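# Set the pump bottle upright on the table

## Task

Get the pump bottle standing on its base on the table, pointing straight up, and finish with neither robot hand in contact with it.

## Robot and tools

Robot: two arms, left_arm (base near y = +0.319 m) and right_arm (base near y = -0.325 m), each ending in a five-finger hand. right_arm has a right hand and left_arm a mirrored left hand. A bottle dropped, knocked off the table or left off it fails the job. Something may occasionally nudge loose objects.

Scene frame: origin at table-top height, midway between the nominal arm bases. +z is up, +x points out over the table, +y points toward left_arm. Image left and right do not match arm names. Reported hand positions (metres) and quaternions (wxyz) are in this frame and can be a few centimetres off.

Hand point: a spot fixed to the palm, 0.05 m in front of it and 0.15 m from the wrist face along the fingers. Its +z runs along straight fingers, +y comes out of the palm, and +x crosses the palm away from the thumb on the right hand but toward the thumb on the left. Straight fingers reach 0.06 to 0.07 m past the point and sit 0.06 m behind it along -y. A wrist bracket on the little-finger side can strike things.

execute_actions(actions, cameras): actions is a list of actions. Each action is a table of up to 15 rows, one row per 1/30 s step. A shorter table repeats its last row until 15 steps are done. Each row is one flat list of 28 numbers in [-1, 1] covering both arms, in this order: left dx, dy, dz, rx, ry, rz; left thumb_turn, thumb_bend, index, middle, ring, little, force_limit, speed; then the same 14 for the right arm. The six pose numbers are an offset, not a pose. They are measured from that arm's Hand target as it stood when the action began, along the Hand target's own axes. Every row counts from that same start point, not from the row before it, so repeating an offset in a new action moves the arm again. Scale: 1.0 means 0.6 m or 180 degrees. rx, ry, rz together form one rotation vector. Six zeros keep the arm at its Hand target. cameras takes a list of names, ["all"], or []. An empty actions list returns all camera images.

Hand numbers are absolute targets, not offsets. thumb_turn: -1 means beside the palm, +1 means opposite the fingers. thumb_bend and each finger: -1 straight, +1 curled. force_limit maps linearly from about 0 N at -1 to 10 N at +1 (15 N for the two thumb motors). speed goes from nearly 0 at -1 up to full speed at +0.48 and stays full above that. A hand has no 'no change' value: to keep it as it is, resend the last eight numbers you sent it. Before anything has been sent, use its hand_measured six, hand_force_limit and hand_speed. With the thumb turned in front, the hand can grip objects about 0.035 to 0.065 m thick. For a soft grip, close at speed -0.94 or lower. To squeeze harder, raise force_limit and send a more-closed target. To loosen, send a target more open than hand_measured.

move(target, speed, blend, blocking, cameras): drives each hand point in a straight line. target is one 28-number row as above, or a list of up to 15 such rows. Every row is an offset from the Hand targets at the move's start, not from the row before. speed is in m/s, from 0.002 to 4.3, default 0.25. Rotation is capped at twice that value in rad/s. Give either one number or one per target. blend, in metres, rounds corners between listed targets; 0 stops at each one. With blocking=false the call returns after about 0.5 s while the move carries on. Moves ignore obstacles and the other arm, last at most 10 s, and the hand lags more at higher speed. Keep paths away from an arm's own base.

wait(seconds 0 to 10) lets time run while each arm holds its last command. stop() brakes a running move. zoom_image(camera, region [x0, y0, x1, y1] in pixels, at most 504 by 504) enlarges part of the newest image from that camera. show_instructions() shows the reference pages. finished_scene(scene=1) ends the scene for good. Cameras: cam_head_left, cam_head_right, cam_high, cam_left_wrist, cam_right_wrist, each 672x504.

Results: Hand target is the last commanded pose after clipping, and the next offsets start from it. The actual hand often rests 1 to 3 cm off it, sometimes 5 cm, mostly low, even without contact. Sending a new action, even all zeros, asks for the pose again. The controller limits each step's orientation to within 40 degrees of the measured orientation. hand_measured, hand_stopped_by (moving, target, force, stalled, fault) and hand_load_n each give six values in motor order. A lost grip shows up as hand_load_n dropping toward 0. The move: line reports how the move ended: done, off_target, moving, held or fault. limits=paced means the pose was clipped; limits=held means steps were held back. Neither done nor off_target tells you whether there is contact. Joint torques include the arm's own weight.

Avoid: fast contacts, pushing far past a contact point, dropping or throwing the bottle, releasing it while it still moves, and any press or collision between the two arms or hands. Do not let one hand close on the other. Stretched or strained arms heat up: a MOTOR HOT line appears at 85 °C, and at 100 °C the arm goes limp for 30 to 60 s. To end a push, command a target back past the hand's current position. Back both hands clear of the upright bottle before calling finished_scene.

Each tool is called as name(argument=value, ...), one argument or row to a line, values as JSON.

Reference images:

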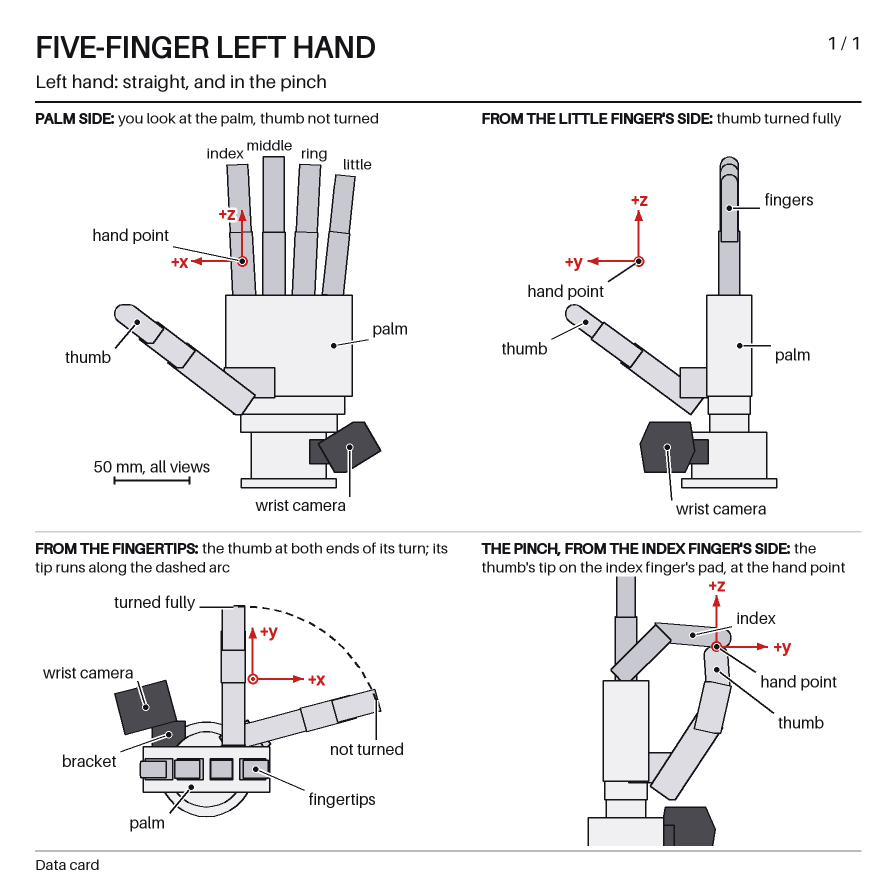

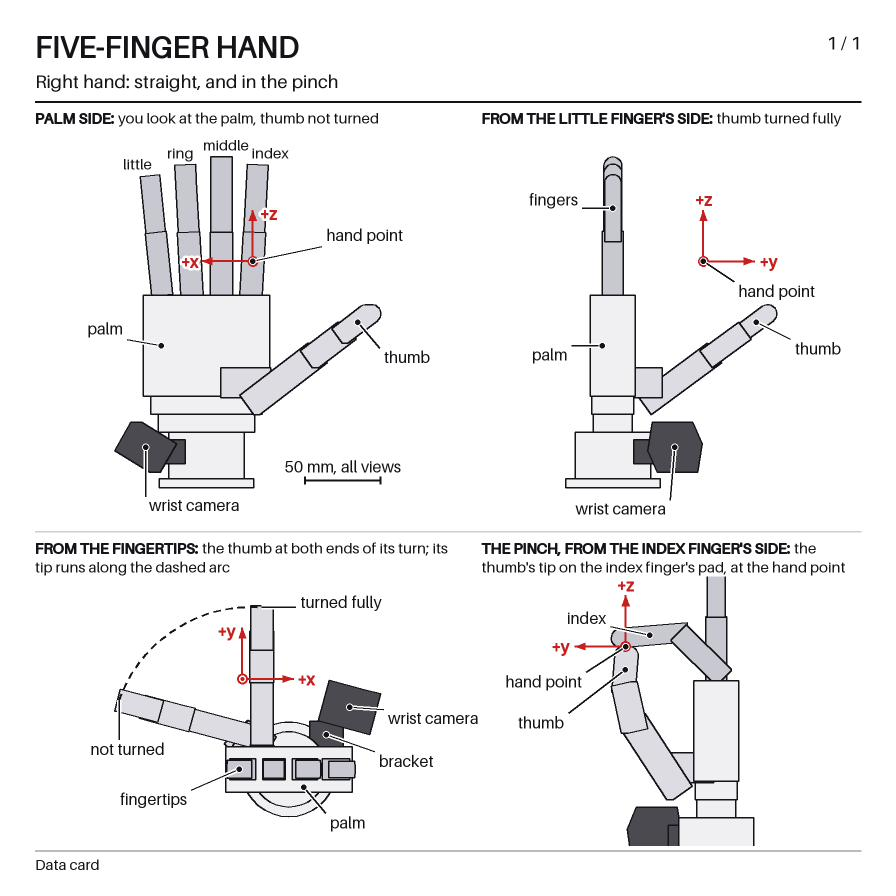

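## Session

execute_actions(
  actions=[],
)

Scene clock: 0.00 s.
left_arm: end_effector_position=(+0.5213, -0.0128, +0.1738) hand_measured=(-1.000, -1.000, -1.000, -1.000, -1.000, -1.000) hand_load_n=(+0.0, +0.0, +0.0, +0.0, +0.0, +0.0) hand_stopped_by=(target, target, target, target, target, target) hand_force_limit=0.00 hand_speed=-0.80 end_effector_quat_wxyz=(+0.255, +0.528, +0.731, +0.350) | right_arm: end_effector_position=(+0.3754, -0.2707, +0.1789) hand_measured=(-1.000, -1.000, -1.000, -1.000, -1.000, -1.000) hand_load_n=(+0.0, +0.0, +0.0, +0.0, +0.0, +0.0) hand_stopped_by=(target, target, target, target, target, target) hand_force_limit=0.00 hand_speed=-0.80 end_effector_quat_wxyz=(-0.111, +0.209, +0.962, +0.139)
Joint positions: left_arm=[-0.916 1.793 1.205 -0.624 -0.839 2.033] | right_arm=[-0.15 1.198 0.932 -1.518 -0.29 1.809]
Joint velocities: within noise
Joint torques (N m): no reading
Motor temperatures (°C): left_arm=[20 21 21 23 20 20] | right_arm=[21 22 22 21 21 22]
Heat: left arm: hottest wrist pitch 23 °C; right arm: hottest shoulder 22 °C.
Hand target: left_arm +0.5269, -0.0205, +0.1893; +0.272, +0.520, +0.733, +0.344 | right_arm +0.3825, -0.2718, +0.1871; -0.100, +0.208, +0.963, +0.140

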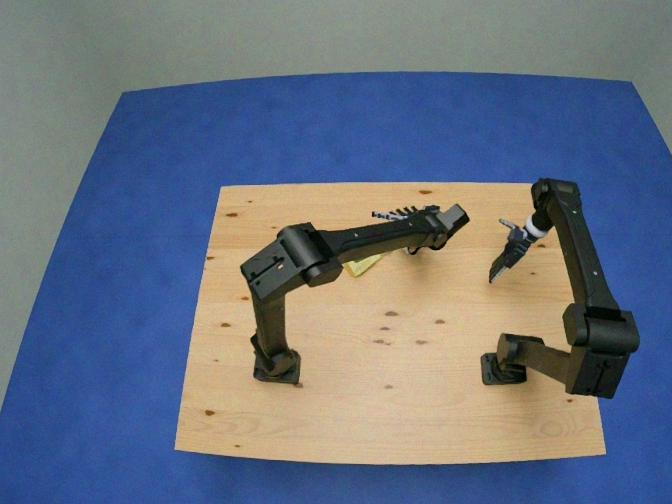

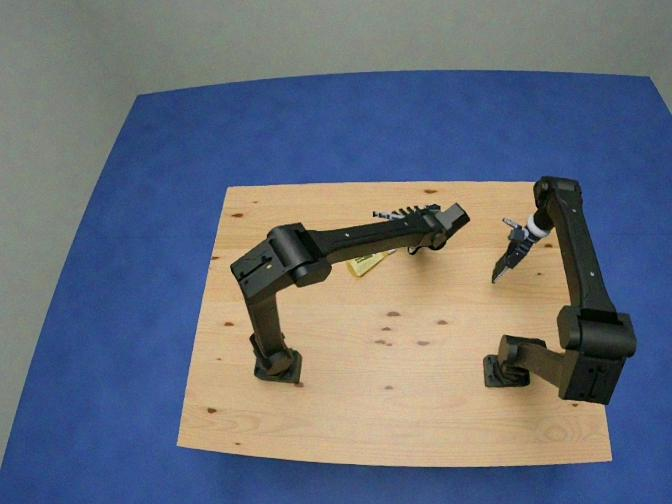

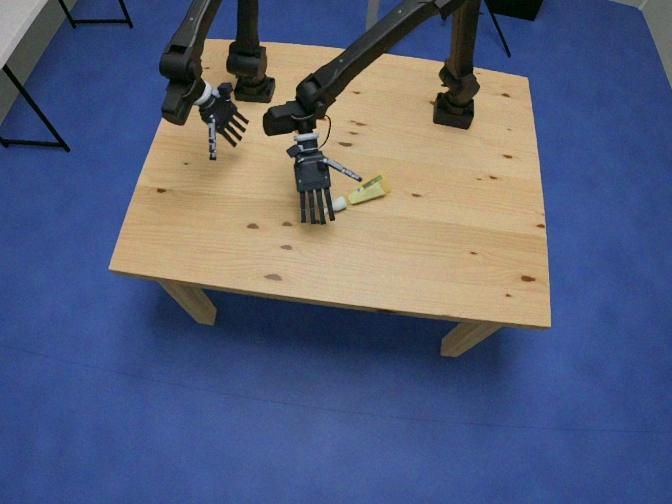

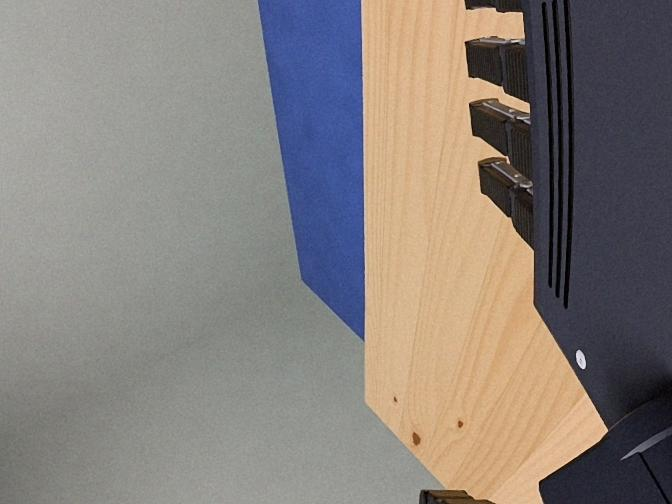

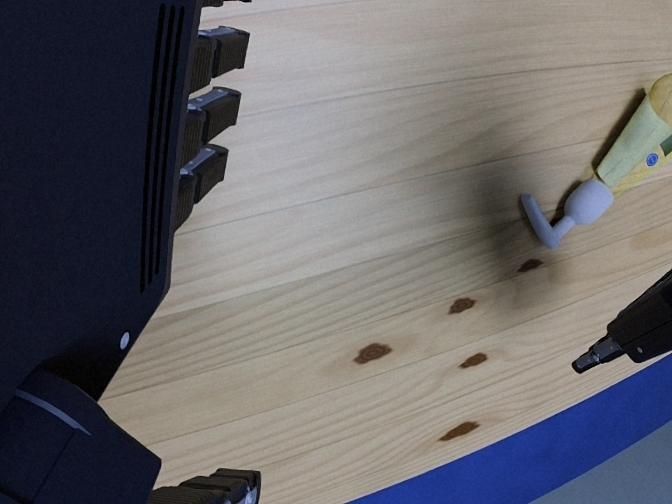

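zoom_image(
  camera="cam_high",
  region=[260, 130, 440, 250],
)

zoom_image(
  camera="cam_right_wrist",
  region=[480, 40, 672, 280],
)

zoom_image(
  camera="cam_head_left",
  region=[320, 180, 480, 300],
)

Scaled by 2.800 from the camera's 672x504 image, which has a finer 960x720 frame.

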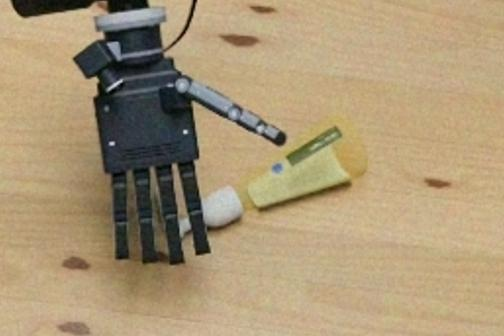

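Scaled by 2.100 from the camera's 672x504 image, which has a finer 960x720 frame.

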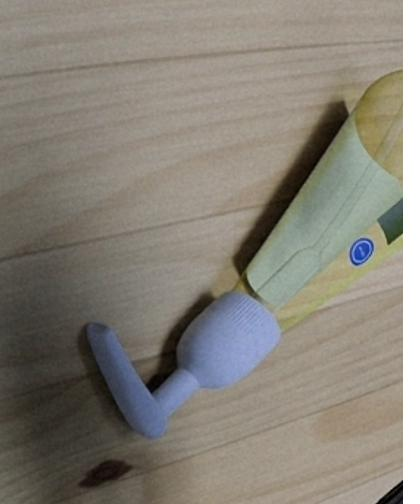

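Scaled by 3.150 from the camera's 672x504 image, which has a finer 960x720 frame.

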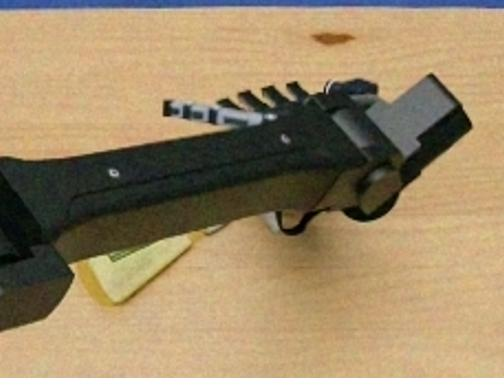

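move(
  target=[
    [-0.007,0.131,-0.1025,0,0,0,-1,-1,-1,-1,-1,-1,0,-0.8,0,0,0,0,0,0,-1,-1,-1,-1,-1,-1,0,-0.8],
    [0.565,0.184,-0.127,0,0,0,-1,-1,-1,-1,-1,-1,0,-0.8,0,0,0,0,0,0,-1,-1,-1,-1,-1,-1,0,-0.8],
  ],
  blend=[0.04, 0],
  cameras=["all"],
)

Scene clock: 67.97 s.
left_arm: end_effector_position=(+0.4269, +0.3058, +0.3040) hand_measured=(-1.000, -1.000, -1.000, -1.000, -1.000, -1.000) hand_load_n=(+0.0, +0.0, +0.0, +0.0, +0.0, +0.0) hand_stopped_by=(target, target, target, target, target, target) hand_force_limit=0.00 hand_speed=-0.80 end_effector_quat_wxyz=(+0.214, +0.390, +0.821, +0.359) | right_arm: end_effector_position=(+0.3754, -0.2707, +0.1789) hand_measured=(-1.000, -1.000, -1.000, -1.000, -1.000, -1.000) hand_load_n=(+0.0, +0.0, +0.0, +0.0, +0.0, +0.0) hand_stopped_by=(target, target, target, target, target, target) hand_force_limit=0.00 hand_speed=-0.80 end_effector_quat_wxyz=(-0.111, +0.209, +0.962, +0.139)
Joint positions: left_arm=[-0.507 1.003 0.799 -0.907 -0.759 2.1] | right_arm=[-0.15 1.198 0.932 -1.518 -0.29 1.809]
Joint torques (N m): left_arm=[1.14 -5.42 7.86 0.51 -0.34 0.22] | right_arm=[-0.38 -6.83 8.34 -0.05 -0.18 0]
Motor temperatures (°C): left_arm=[20 25 26 23 21 20] | right_arm=[21 22 26 21 21 22]
Heat: left arm: hottest elbow 26 °C; right arm: hottest elbow 26 °C.
Hand target: left_arm +0.4270, +0.3090, +0.3091; +0.272, +0.520, +0.733, +0.344 | right_arm +0.3825, -0.2718, +0.1871; -0.100, +0.208, +0.963, +0.140
Off the commanded pose: left_arm 0.006 m, 19 deg | right_arm 0.011 m, 1 deg.
joint sent to its limit (left arm) — joint 6 (wrist roll), upper limit. The joint targets are off in orientation, not in position.
move: off_target (left_arm, right_arm)
camera_calibration:
cam_left_wrist: T_world_to_cam=[[-0.582809, -0.224197, -0.78107, 0.555653], [-0.732077, 0.562049, 0.384922, 0.027964], [0.352701, 0.796139, -0.491696, -0.128149], [0, 0, 0, 1]] pos_world=[0.389509, 0.210883, 0.360229]

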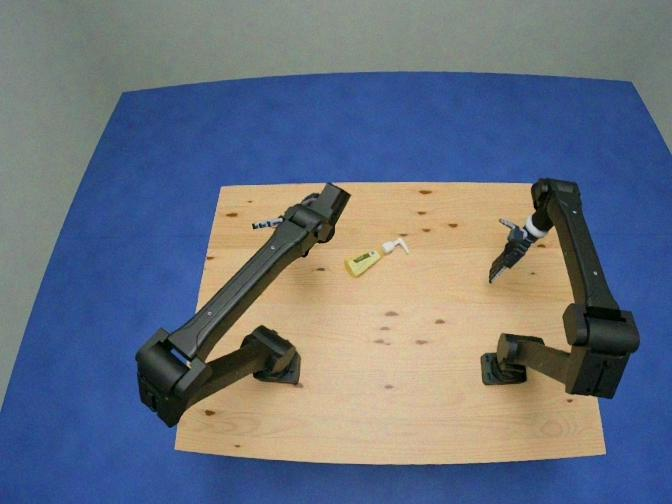

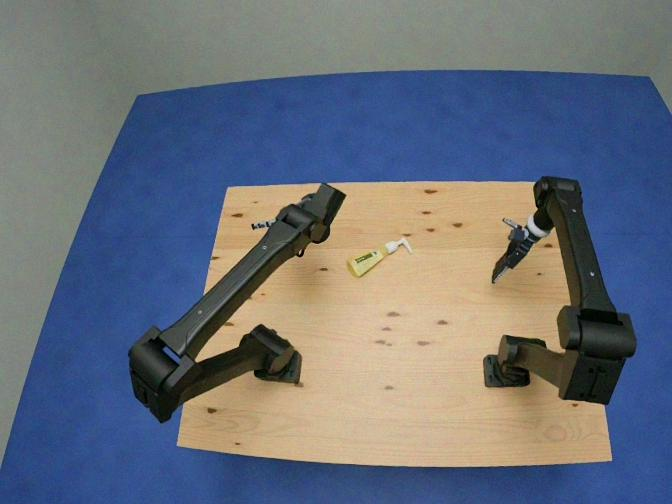

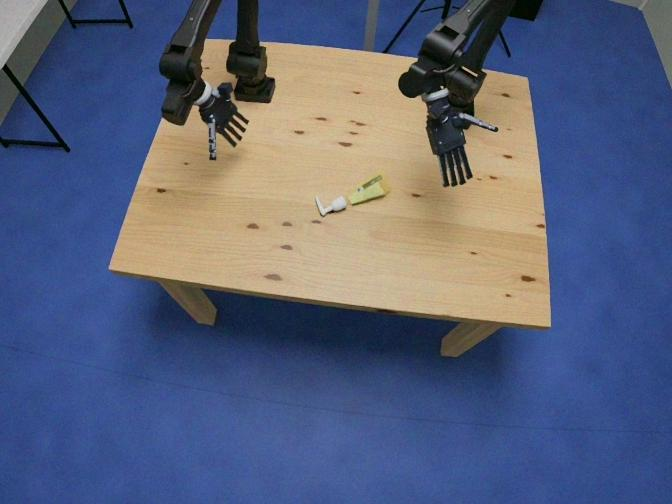

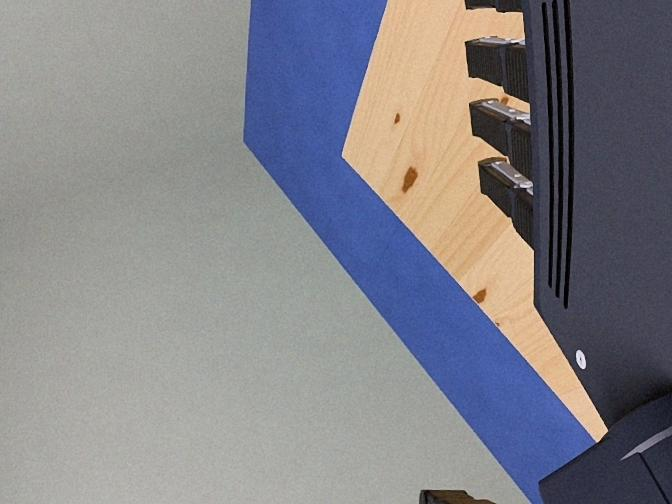

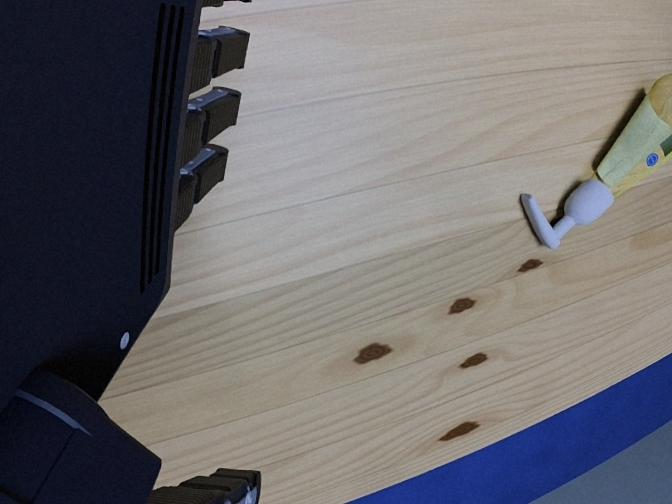

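zoom_image(
  camera="cam_high",
  region=[300, 160, 410, 230],
)

zoom_image(
  camera="cam_head_left",
  region=[330, 220, 430, 290],
)

Scaled by 4.582 from the camera's 672x504 image, which has a finer 960x720 frame.

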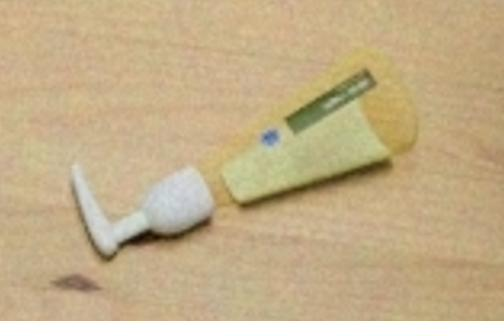

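Scaled by 5.040 from the camera's 672x504 image, which has a finer 960x720 frame.

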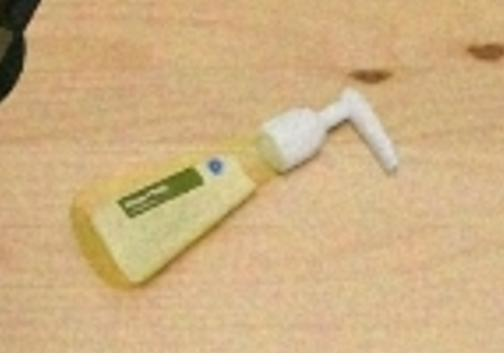

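move(
  target=[
    [0,0,0,0,0,0,-1,-1,-1,-1,-1,-1,0,-0.8,0.199,0.2075,-0.008,0.2299,-0.2971,-0.7988,1,-1,-1,-1,-1,-1,0,0],
    [0,0,0,0,0,0,-1,-1,-1,-1,-1,-1,0,-0.8,0.2233,0.462,0.2548,0.2299,-0.2971,-0.7988,1,-1,-1,-1,-1,-1,0,0],
  ],
  blend=[0.03, 0],
  speed=[0.4, 0.3],
  cameras=["all"],
)

Scene clock: 129.33 s.
left_arm: end_effector_position=(+0.4269, +0.3059, +0.3040) hand_measured=(-1.000, -1.000, -1.000, -1.000, -1.000, -1.000) hand_load_n=(+0.0, +0.0, +0.0, +0.0, +0.0, +0.0) hand_stopped_by=(target, target, target, target, target, target) hand_force_limit=0.00 hand_speed=-0.80 end_effector_quat_wxyz=(+0.214, +0.389, +0.821, +0.359) | right_arm: end_effector_position=(+0.3479, +0.0453, +0.1211) hand_measured=(+1.000, -1.000, -1.000, -1.000, -1.000, -1.000) hand_load_n=(+0.0, +0.0, +0.0, +0.0, +0.0, +0.0) hand_stopped_by=(target, target, target, target, target, target) hand_force_limit=0.00 hand_speed=0.00 end_effector_quat_wxyz=(-0.347, +0.810, -0.428, +0.200)
Joint positions: left_arm=[-0.507 1.003 0.799 -0.907 -0.759 2.1] | right_arm=[0.931 1.282 0.782 -0.28 0.261 0.213]
Joint torques (N m): left_arm=[1.2 -5.36 7.84 0.5 -0.35 0.22] | right_arm=[0.21 -7.36 11.11 2.18 0.39 0.11]
Heat: left arm: hottest elbow 29 °C; right arm: hottest elbow 27 °C.
Hand target: left_arm +0.4270, +0.3091, +0.3091; +0.272, +0.520, +0.733, +0.344 | right_arm +0.3609, +0.0681, +0.1401; -0.372, +0.798, -0.430, +0.201
Off the commanded pose: left_arm 0.006 m, 19 deg | right_arm 0.032 m, 3 deg.
joint sent to its limit (left arm) — joint 6 (wrist roll), upper limit. The joint targets are off in orientation, not in position.
move: off_target (left_arm, right_arm)
camera_calibration:
cam_left_wrist: T_world_to_cam=[[-0.58272, -0.224404, -0.781076, 0.55571], [-0.7323, 0.561745, 0.384941, 0.027997], [0.352383, 0.796295, -0.491671, -0.128227], [0, 0, 0, 1]] pos_world=[0.389511, 0.211083, 0.360229]
cam_right_wrist: T_world_to_cam=[[-0.372736, -0.599128, -0.708599, 0.248], [-0.905995, 0.400049, 0.138324, 0.284884], [0.200601, 0.693546, -0.69192, 0.0983929], [0, 0, 0, 1]] pos_world=[0.330805, -0.0336238, 0.204406]

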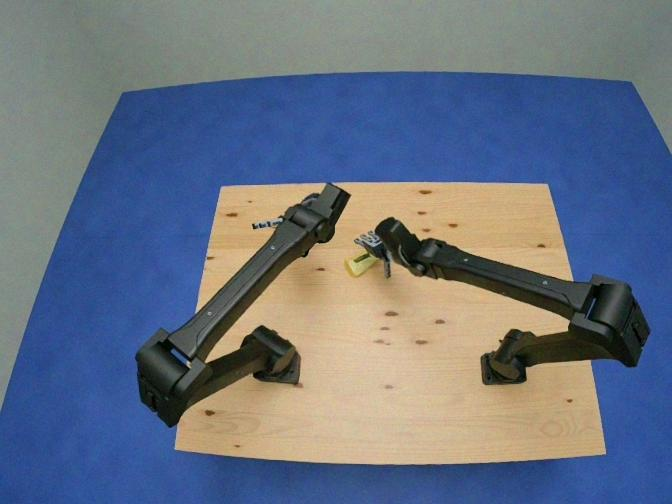

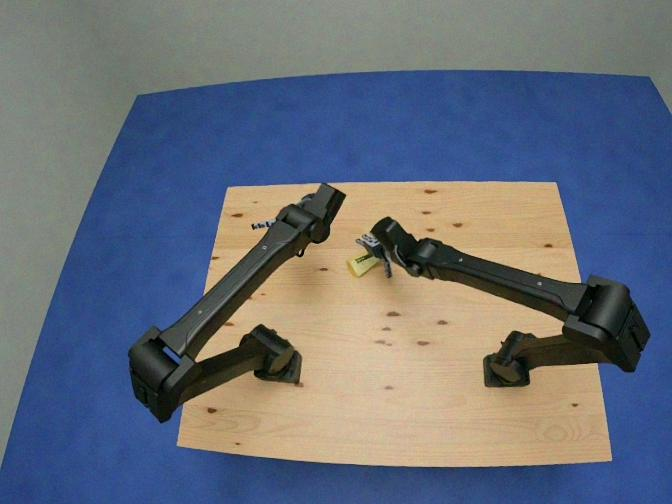

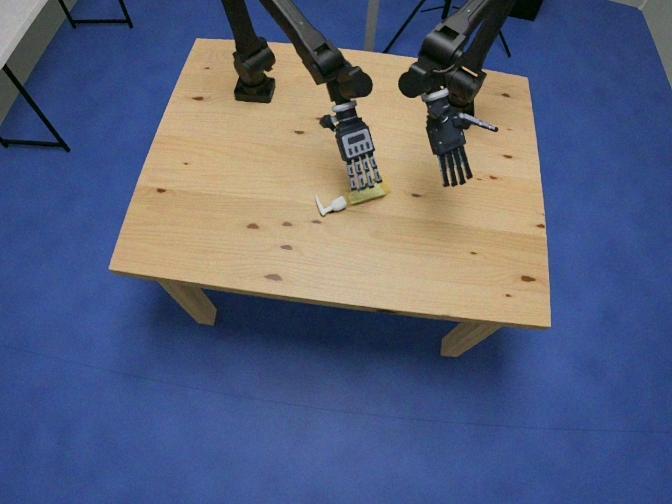

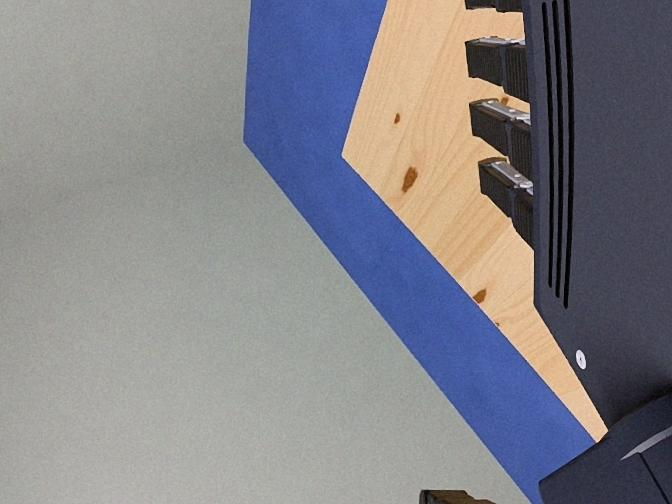

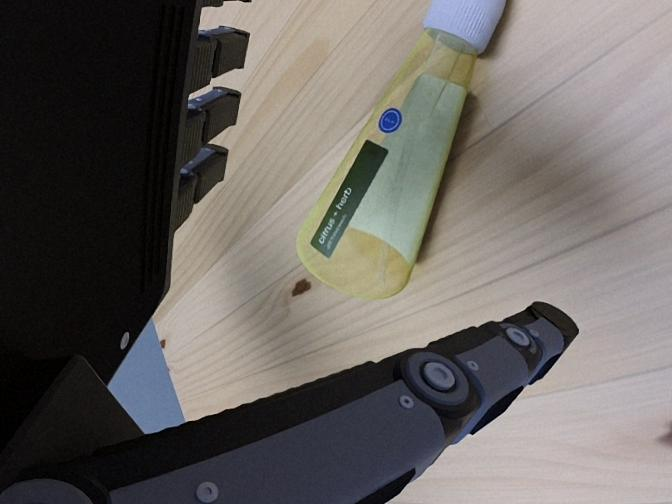

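zoom_image(
  camera="cam_high",
  region=[300, 80, 420, 220],
)

zoom_image(
  camera="cam_head_left",
  region=[330, 210, 430, 290],
)

Scaled by 3.600 from the camera's 672x504 image, which has a finer 960x720 frame.

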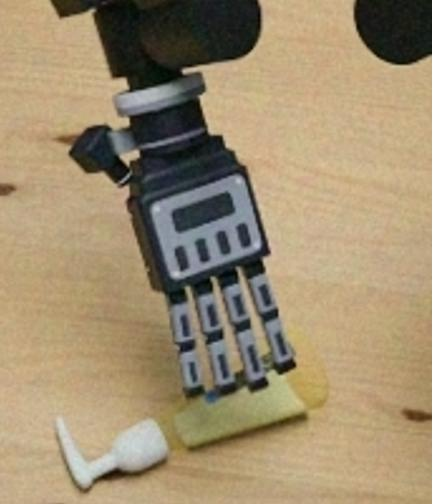

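Scaled by 5.040 from the camera's 672x504 image, which has a finer 960x720 frame.

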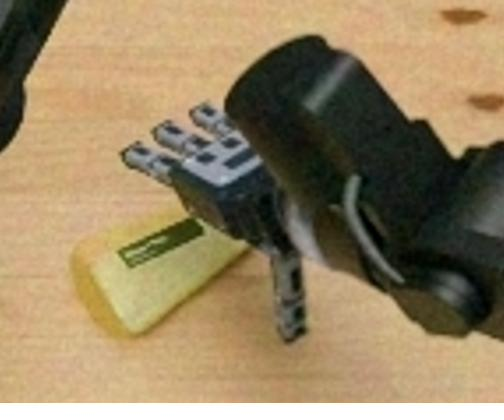

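move(
  target=[0,0,0,0,0,0,-1,-1,-1,-1,-1,-1,0,-0.8,-0.018,0,0.1065,0,0,0,1,-1,-1,-1,-1,-1,0,0],
  speed=0.15,
  cameras=["cam_head_left","cam_high","cam_right_wrist"],
)

zoom_image(
  camera="cam_high",
  region=[300, 100, 420, 220],
)

zoom_image(
  camera="cam_head_left",
  region=[330, 210, 430, 290],
)

Scene clock: 160.40 s.
left_arm: end_effector_position=(+0.4269, +0.3059, +0.3040) hand_measured=(-1.000, -1.000, -1.000, -1.000, -1.000, -1.000) hand_load_n=(+0.0, +0.0, +0.5, +0.0, +0.0, +0.5) hand_stopped_by=(target, target, target, target, target, target) hand_force_limit=0.00 hand_speed=-0.80 end_effector_quat_wxyz=(+0.214, +0.389, +0.821, +0.359) | right_arm: end_effector_position=(+0.3772, +0.0857, +0.0827) hand_measured=(+1.000, -1.000, -1.000, -1.000, -1.000, -1.000) hand_load_n=(+0.0, +0.0, +0.0, +0.0, +0.0, +0.0) hand_stopped_by=(target, target, target, target, target, target) hand_force_limit=0.00 hand_speed=0.00 end_effector_quat_wxyz=(-0.349, +0.810, -0.427, +0.198)
Joint positions: left_arm=[-0.507 1.003 0.799 -0.907 -0.759 2.1] | right_arm=[0.931 1.475 0.851 -0.152 0.256 0.214]
Joint torques (N m): left_arm=[1.14 -5.42 7.86 0.5 -0.35 0.22] | right_arm=[-0.67 -9.76 10.36 2.21 0.15 0.04]
Heat: left arm: hottest elbow 29 °C; right arm: hottest elbow 28 °C.
Hand target: left_arm +0.4270, +0.3091, +0.3091; +0.272, +0.520, +0.733, +0.344 | right_arm +0.3960, +0.1040, +0.0991; -0.372, +0.798, -0.430, +0.201
Off the commanded pose: left_arm 0.006 m, 19 deg | right_arm 0.031 m, 3 deg.
joint sent to its limit (left arm) — joint 6 (wrist roll), upper limit. The joint targets are off in orientation, not in position.
move: off_target (left_arm, right_arm)
camera_calibration:
cam_right_wrist: T_world_to_cam=[[-0.371481, -0.596319, -0.711622, 0.255421], [-0.907082, 0.396566, 0.141204, 0.301077], [0.198002, 0.697953, -0.688227, 0.0383054], [0, 0, 0, 1]] pos_world=[0.360401, 0.00618054, 0.165613]
Images, in order (width x height): cam_head_left 672x504, cam_high 672x504, cam_right_wrist 672x504.

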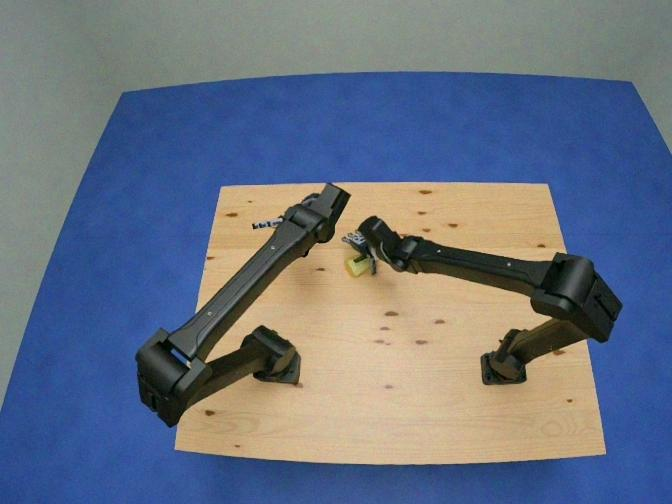

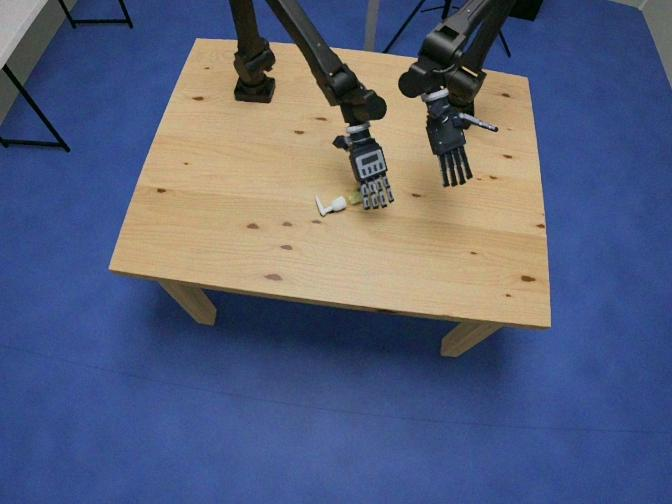

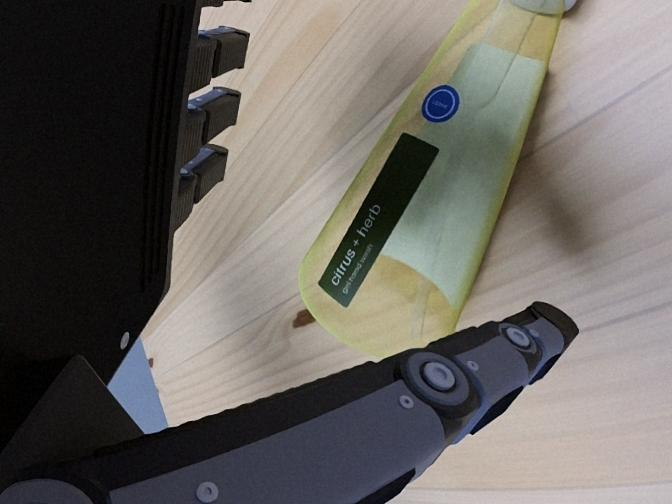

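Scaled by 4.200 from the camera's 672x504 image, which has a finer 960x720 frame.

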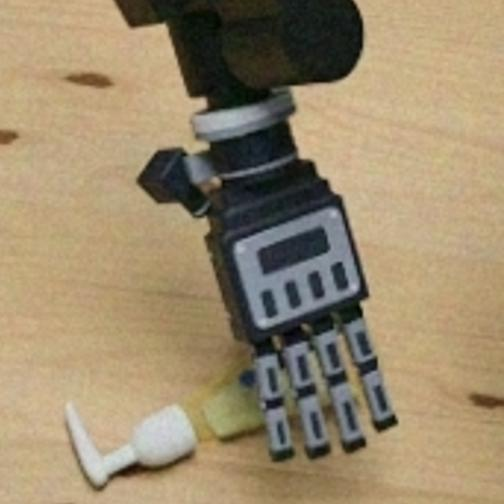

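Scaled by 5.040 from the camera's 672x504 image, which has a finer 960x720 frame.

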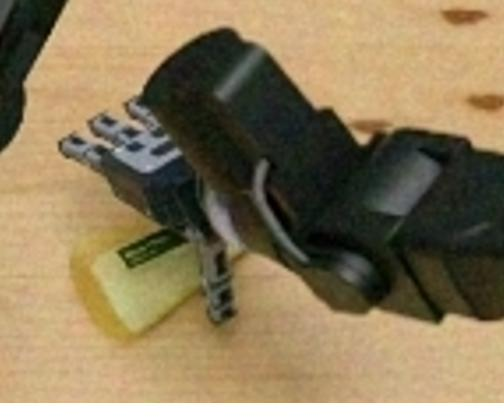

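move(
  target=[0,0,0,0,0,0,-1,-1,-1,-1,-1,-1,0,-0.8,0.0125,0.0423,0.0403,0,0,0,1,-1,-1,-1,-1,-1,0,0],
  speed=0.08,
  cameras=["cam_head_left","cam_high","cam_right_wrist"],
)

zoom_image(
  camera="cam_high",
  region=[300, 100, 420, 220],
)

zoom_image(
  camera="cam_head_left",
  region=[330, 210, 430, 290],
)

Scene clock: 169.70 s.
left_arm: end_effector_position=(+0.4269, +0.3059, +0.3040) hand_measured=(-1.000, -1.000, -1.000, -1.000, -1.000, -1.000) hand_load_n=(+0.0, +0.0, +0.0, +0.0, +0.0, +0.0) hand_stopped_by=(target, target, target, target, target, target) hand_force_limit=0.00 hand_speed=-0.80 end_effector_quat_wxyz=(+0.214, +0.389, +0.821, +0.359) | right_arm: end_effector_position=(+0.3935, +0.0973, +0.0657) hand_measured=(+1.000, -1.000, -1.000, -1.000, -1.000, -1.000) hand_load_n=(+0.0, +0.0, +0.0, +0.0, +0.0, +0.0) hand_stopped_by=(target, target, target, target, target, target) hand_force_limit=0.00 hand_speed=0.00 end_effector_quat_wxyz=(-0.368, +0.800, -0.430, +0.198)
Joint positions: left_arm=[-0.507 1.003 0.799 -0.907 -0.759 2.1] | right_arm=[0.915 1.543 0.851 -0.044 0.243 0.214]
Joint torques (N m): left_arm=[1.2 -5.42 7.87 0.5 -0.35 0.22] | right_arm=[-0.97 -10.29 7.2 2.3 0.16 -0.11]
Heat: left arm: hottest elbow 29 °C; right arm: hottest elbow 29 °C.
Hand target: left_arm +0.4270, +0.3091, +0.3091; +0.272, +0.520, +0.733, +0.344 | right_arm +0.4020, +0.0989, +0.0639; -0.372, +0.798, -0.430, +0.201
Off the commanded pose: left_arm 0.006 m, 19 deg | right_arm 0.009 m, 1 deg.
joint sent to its limit (left arm) — joint 6 (wrist roll), upper limit. The joint targets are off in orientation, not in position.
move: off_target (left_arm)
camera_calibration:
cam_right_wrist: T_world_to_cam=[[-0.362383, -0.566717, -0.739939, 0.25168], [-0.907084, 0.396895, 0.140261, 0.313716], [0.21419, 0.722015, -0.657888, 0.00453548], [0, 0, 0, 1]] pos_world=[0.3748, 0.0148445, 0.14521]
Images, in order (width x height): cam_head_left 672x504, cam_high 672x504, cam_right_wrist 672x504.

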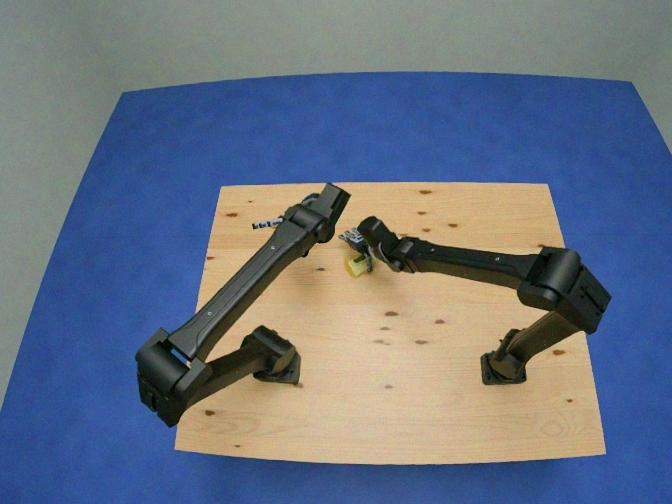

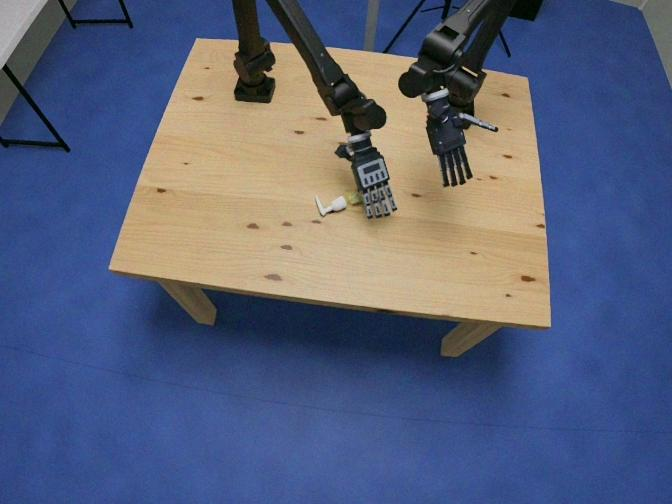

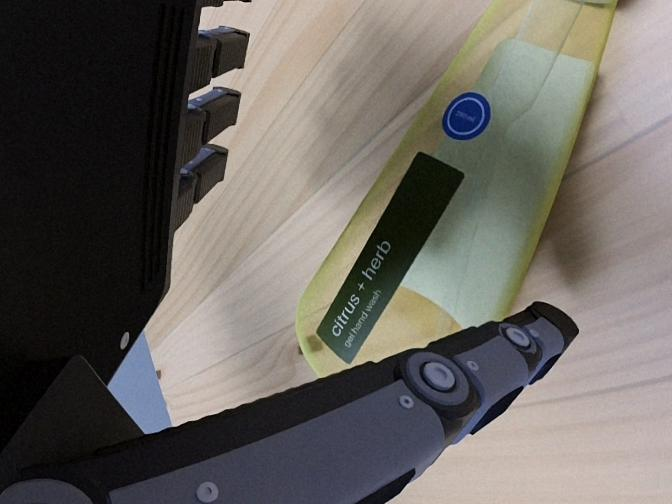

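Scaled by 4.200 from the camera's 672x504 image, which has a finer 960x720 frame.

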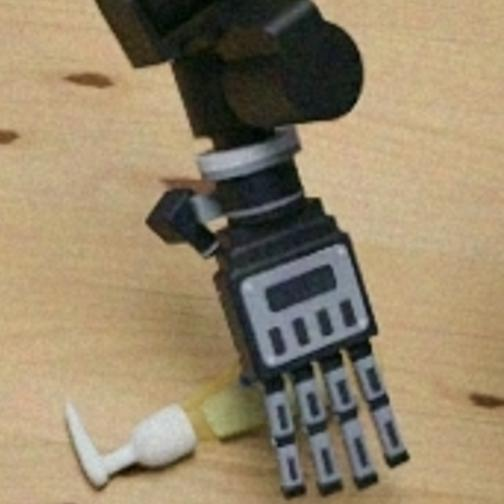

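Scaled by 5.040 from the camera's 672x504 image, which has a finer 960x720 frame.

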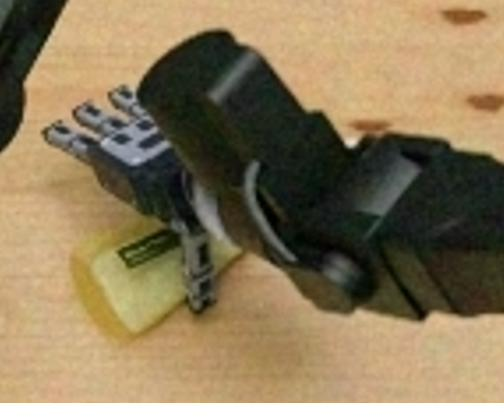

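move(
  target=[0,0,0,0,0,0,-1,-1,-1,-1,-1,-1,0,-0.8,0.013,0.0417,-0.0037,0,0,0,1,-1,-1,-1,-1,-1,0,0],
  speed=0.08,
  cameras=["cam_head_left","cam_high","cam_right_wrist"],
)

Scene clock: 176.50 s.
left_arm: end_effector_position=(+0.4269, +0.3059, +0.3040) hand_measured=(-1.000, -1.000, -1.000, -1.000, -1.000, -1.000) hand_load_n=(+0.0, +0.0, +0.0, +0.0, -0.5, +0.0) hand_stopped_by=(target, target, target, target, target, target) hand_force_limit=0.00 hand_speed=-0.80 end_effector_quat_wxyz=(+0.214, +0.389, +0.821, +0.359) | right_arm: end_effector_position=(+0.3855, +0.0850, +0.0488) hand_measured=(+1.000, -1.000, -1.000, -1.000, -1.000, -1.000) hand_load_n=(+0.0, +0.0, +0.0, +0.0, +0.0, +0.0) hand_stopped_by=(target, target, target, target, target, target) hand_force_limit=0.00 hand_speed=0.00 end_effector_quat_wxyz=(-0.369, +0.799, -0.431, +0.197)
Joint positions: left_arm=[-0.507 1.003 0.799 -0.907 -0.759 2.1] | right_arm=[0.911 1.543 0.79 0.021 0.239 0.213]
Joint torques (N m): left_arm=[1.26 -5.42 7.87 0.49 -0.34 0.22] | right_arm=[-1.44 -10.46 6.05 2.36 0.14 -0.11]
Heat: left arm: hottest elbow 29 °C; right arm: hottest elbow 29 °C.
Hand target: left_arm +0.4270, +0.3091, +0.3091; +0.272, +0.520, +0.733, +0.344 | right_arm +0.3914, +0.0825, +0.0461; -0.372, +0.798, -0.430, +0.201
Off the commanded pose: left_arm 0.006 m, 19 deg | right_arm 0.007 m, 1 deg.
joint sent to its limit (left arm) — joint 6 (wrist roll), upper limit. The joint targets are off in orientation, not in position.
move: off_target (left_arm)
camera_calibration:
cam_right_wrist: T_world_to_cam=[[-0.362216, -0.563464, -0.742502, 0.22914], [-0.906871, 0.397101, 0.141052, 0.313604], [0.215371, 0.724444, -0.654825, 0.00322984], [0, 0, 0, 1]] pos_world=[0.366701, 0.00224005, 0.128018]
Images, in order (width x height): cam_head_left 672x504, cam_high 672x504, cam_right_wrist 672x504.

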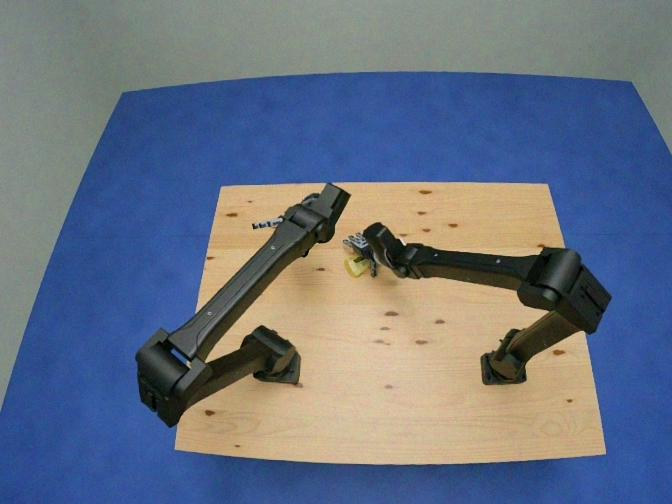

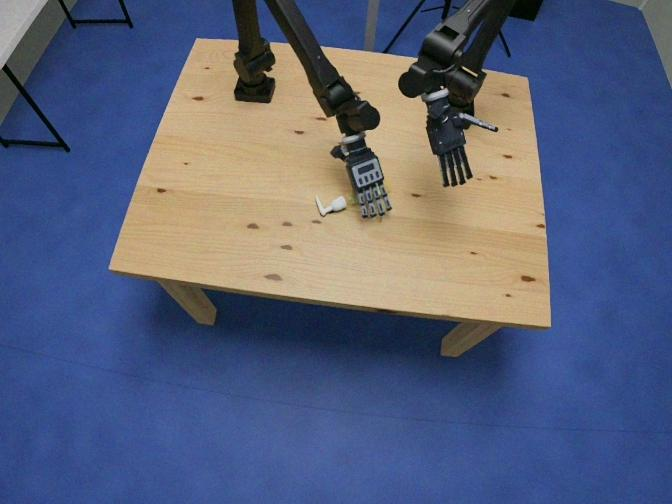

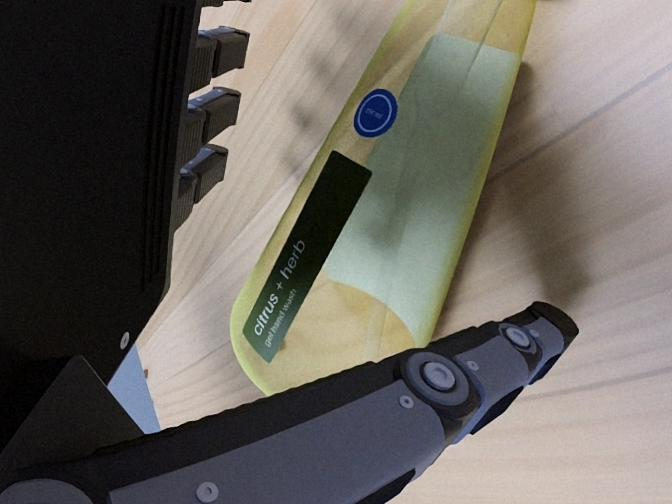

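move(
  target=[0,0,0,0,0,0,-1,-1,-1,-1,-1,-1,0,-0.8,0,0,0,0,0,0,1,0.1,0.3,0.3,0.4,0.5,-0.7,-0.8],
  cameras=["cam_head_left","cam_high","cam_right_wrist"],
)

zoom_image(
  camera="cam_high",
  region=[300, 120, 400, 220],
)

Scene clock: 186.90 s.
left_arm: end_effector_position=(+0.4269, +0.3059, +0.3040) hand_measured=(-1.000, -1.000, -1.000, -1.000, -1.000, -1.000) hand_load_n=(+0.0, +0.0, +0.0, +0.0, +0.0, +0.0) hand_stopped_by=(target, target, target, target, target, target) hand_force_limit=0.00 hand_speed=-0.80 end_effector_quat_wxyz=(+0.214, +0.389, +0.821, +0.359) | right_arm: end_effector_position=(+0.3857, +0.0844, +0.0485) hand_measured=(+1.000, -0.604, -0.262, -0.208, -0.152, -0.040) hand_load_n=(+1.0, +5.0, +1.5, +0.5, +0.5, +2.5) hand_stopped_by=(target, force, force, force, force, force) hand_force_limit=-0.70 hand_speed=-0.80 end_effector_quat_wxyz=(-0.369, +0.800, -0.431, +0.197)
Joint positions: left_arm=[-0.507 1.003 0.799 -0.907 -0.759 2.1] | right_arm=[0.91 1.543 0.789 0.022 0.238 0.212]
Joint torques (N m): left_arm=[1.2 -5.42 7.84 0.49 -0.34 0.22] | right_arm=[-1.26 -10.81 6.11 2.29 0.18 -0.12]
Heat: left arm: hottest elbow 29 °C; right arm: hottest elbow 28 °C.
Hand target: left_arm +0.4270, +0.3091, +0.3091; +0.272, +0.520, +0.733, +0.344 | right_arm +0.3914, +0.0824, +0.0460; -0.372, +0.798, -0.430, +0.201
Off the commanded pose: left_arm 0.006 m, 19 deg | right_arm 0.006 m, 1 deg.
joint sent to its limit (left arm) — joint 6 (wrist roll), upper limit. The joint targets are off in orientation, not in position.
move: off_target (left_arm)
camera_calibration:
cam_right_wrist: T_world_to_cam=[[-0.36187, -0.564037, -0.742234, 0.228418], [-0.907125, 0.396576, 0.140896, 0.314192], [0.214882, 0.724285, -0.655162, 0.00358045], [0, 0, 0, 1]] pos_world=[0.3669, 0.00164189, 0.127617]
Images, in order (width x height): cam_head_left 672x504, cam_high 672x504, cam_right_wrist 672x504.

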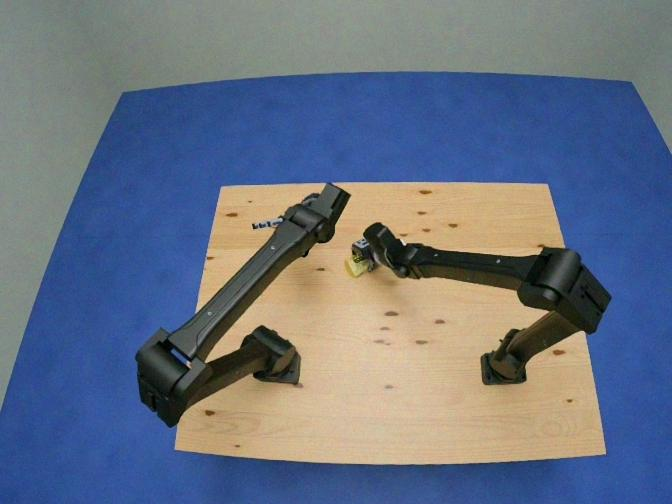

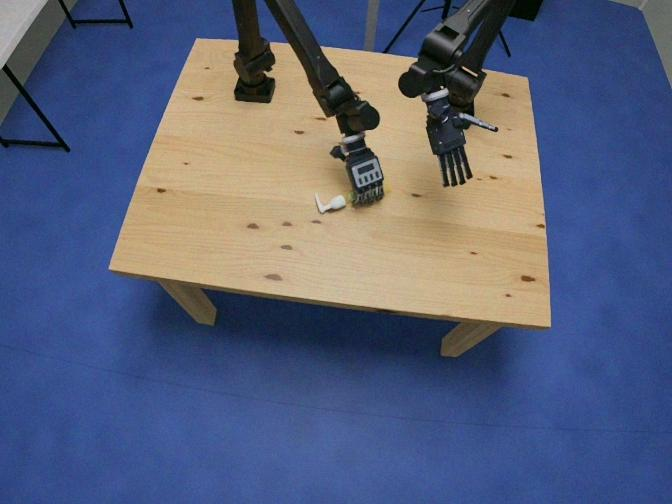

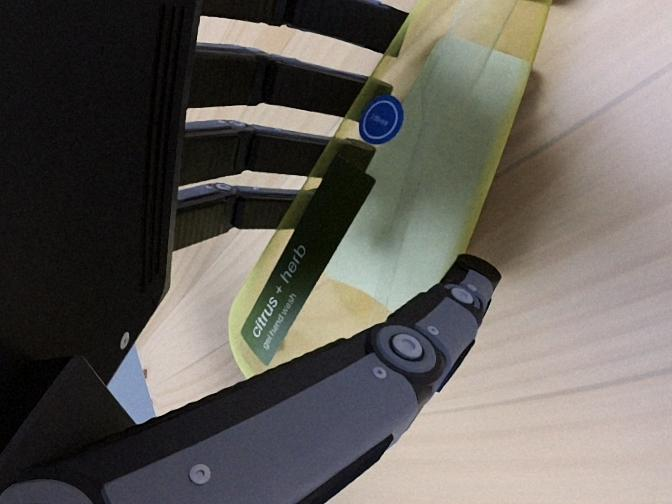

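Scaled by 5.040 from the camera's 672x504 image, which has a finer 960x720 frame.

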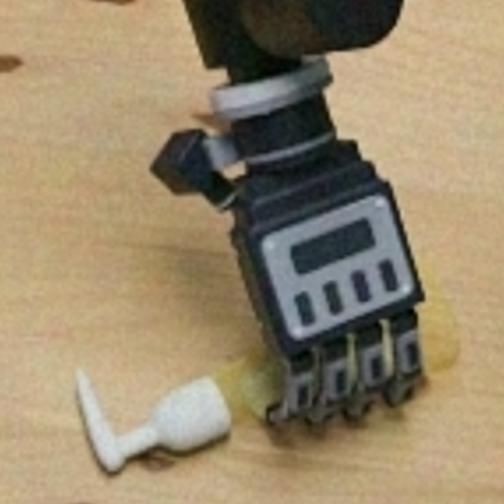

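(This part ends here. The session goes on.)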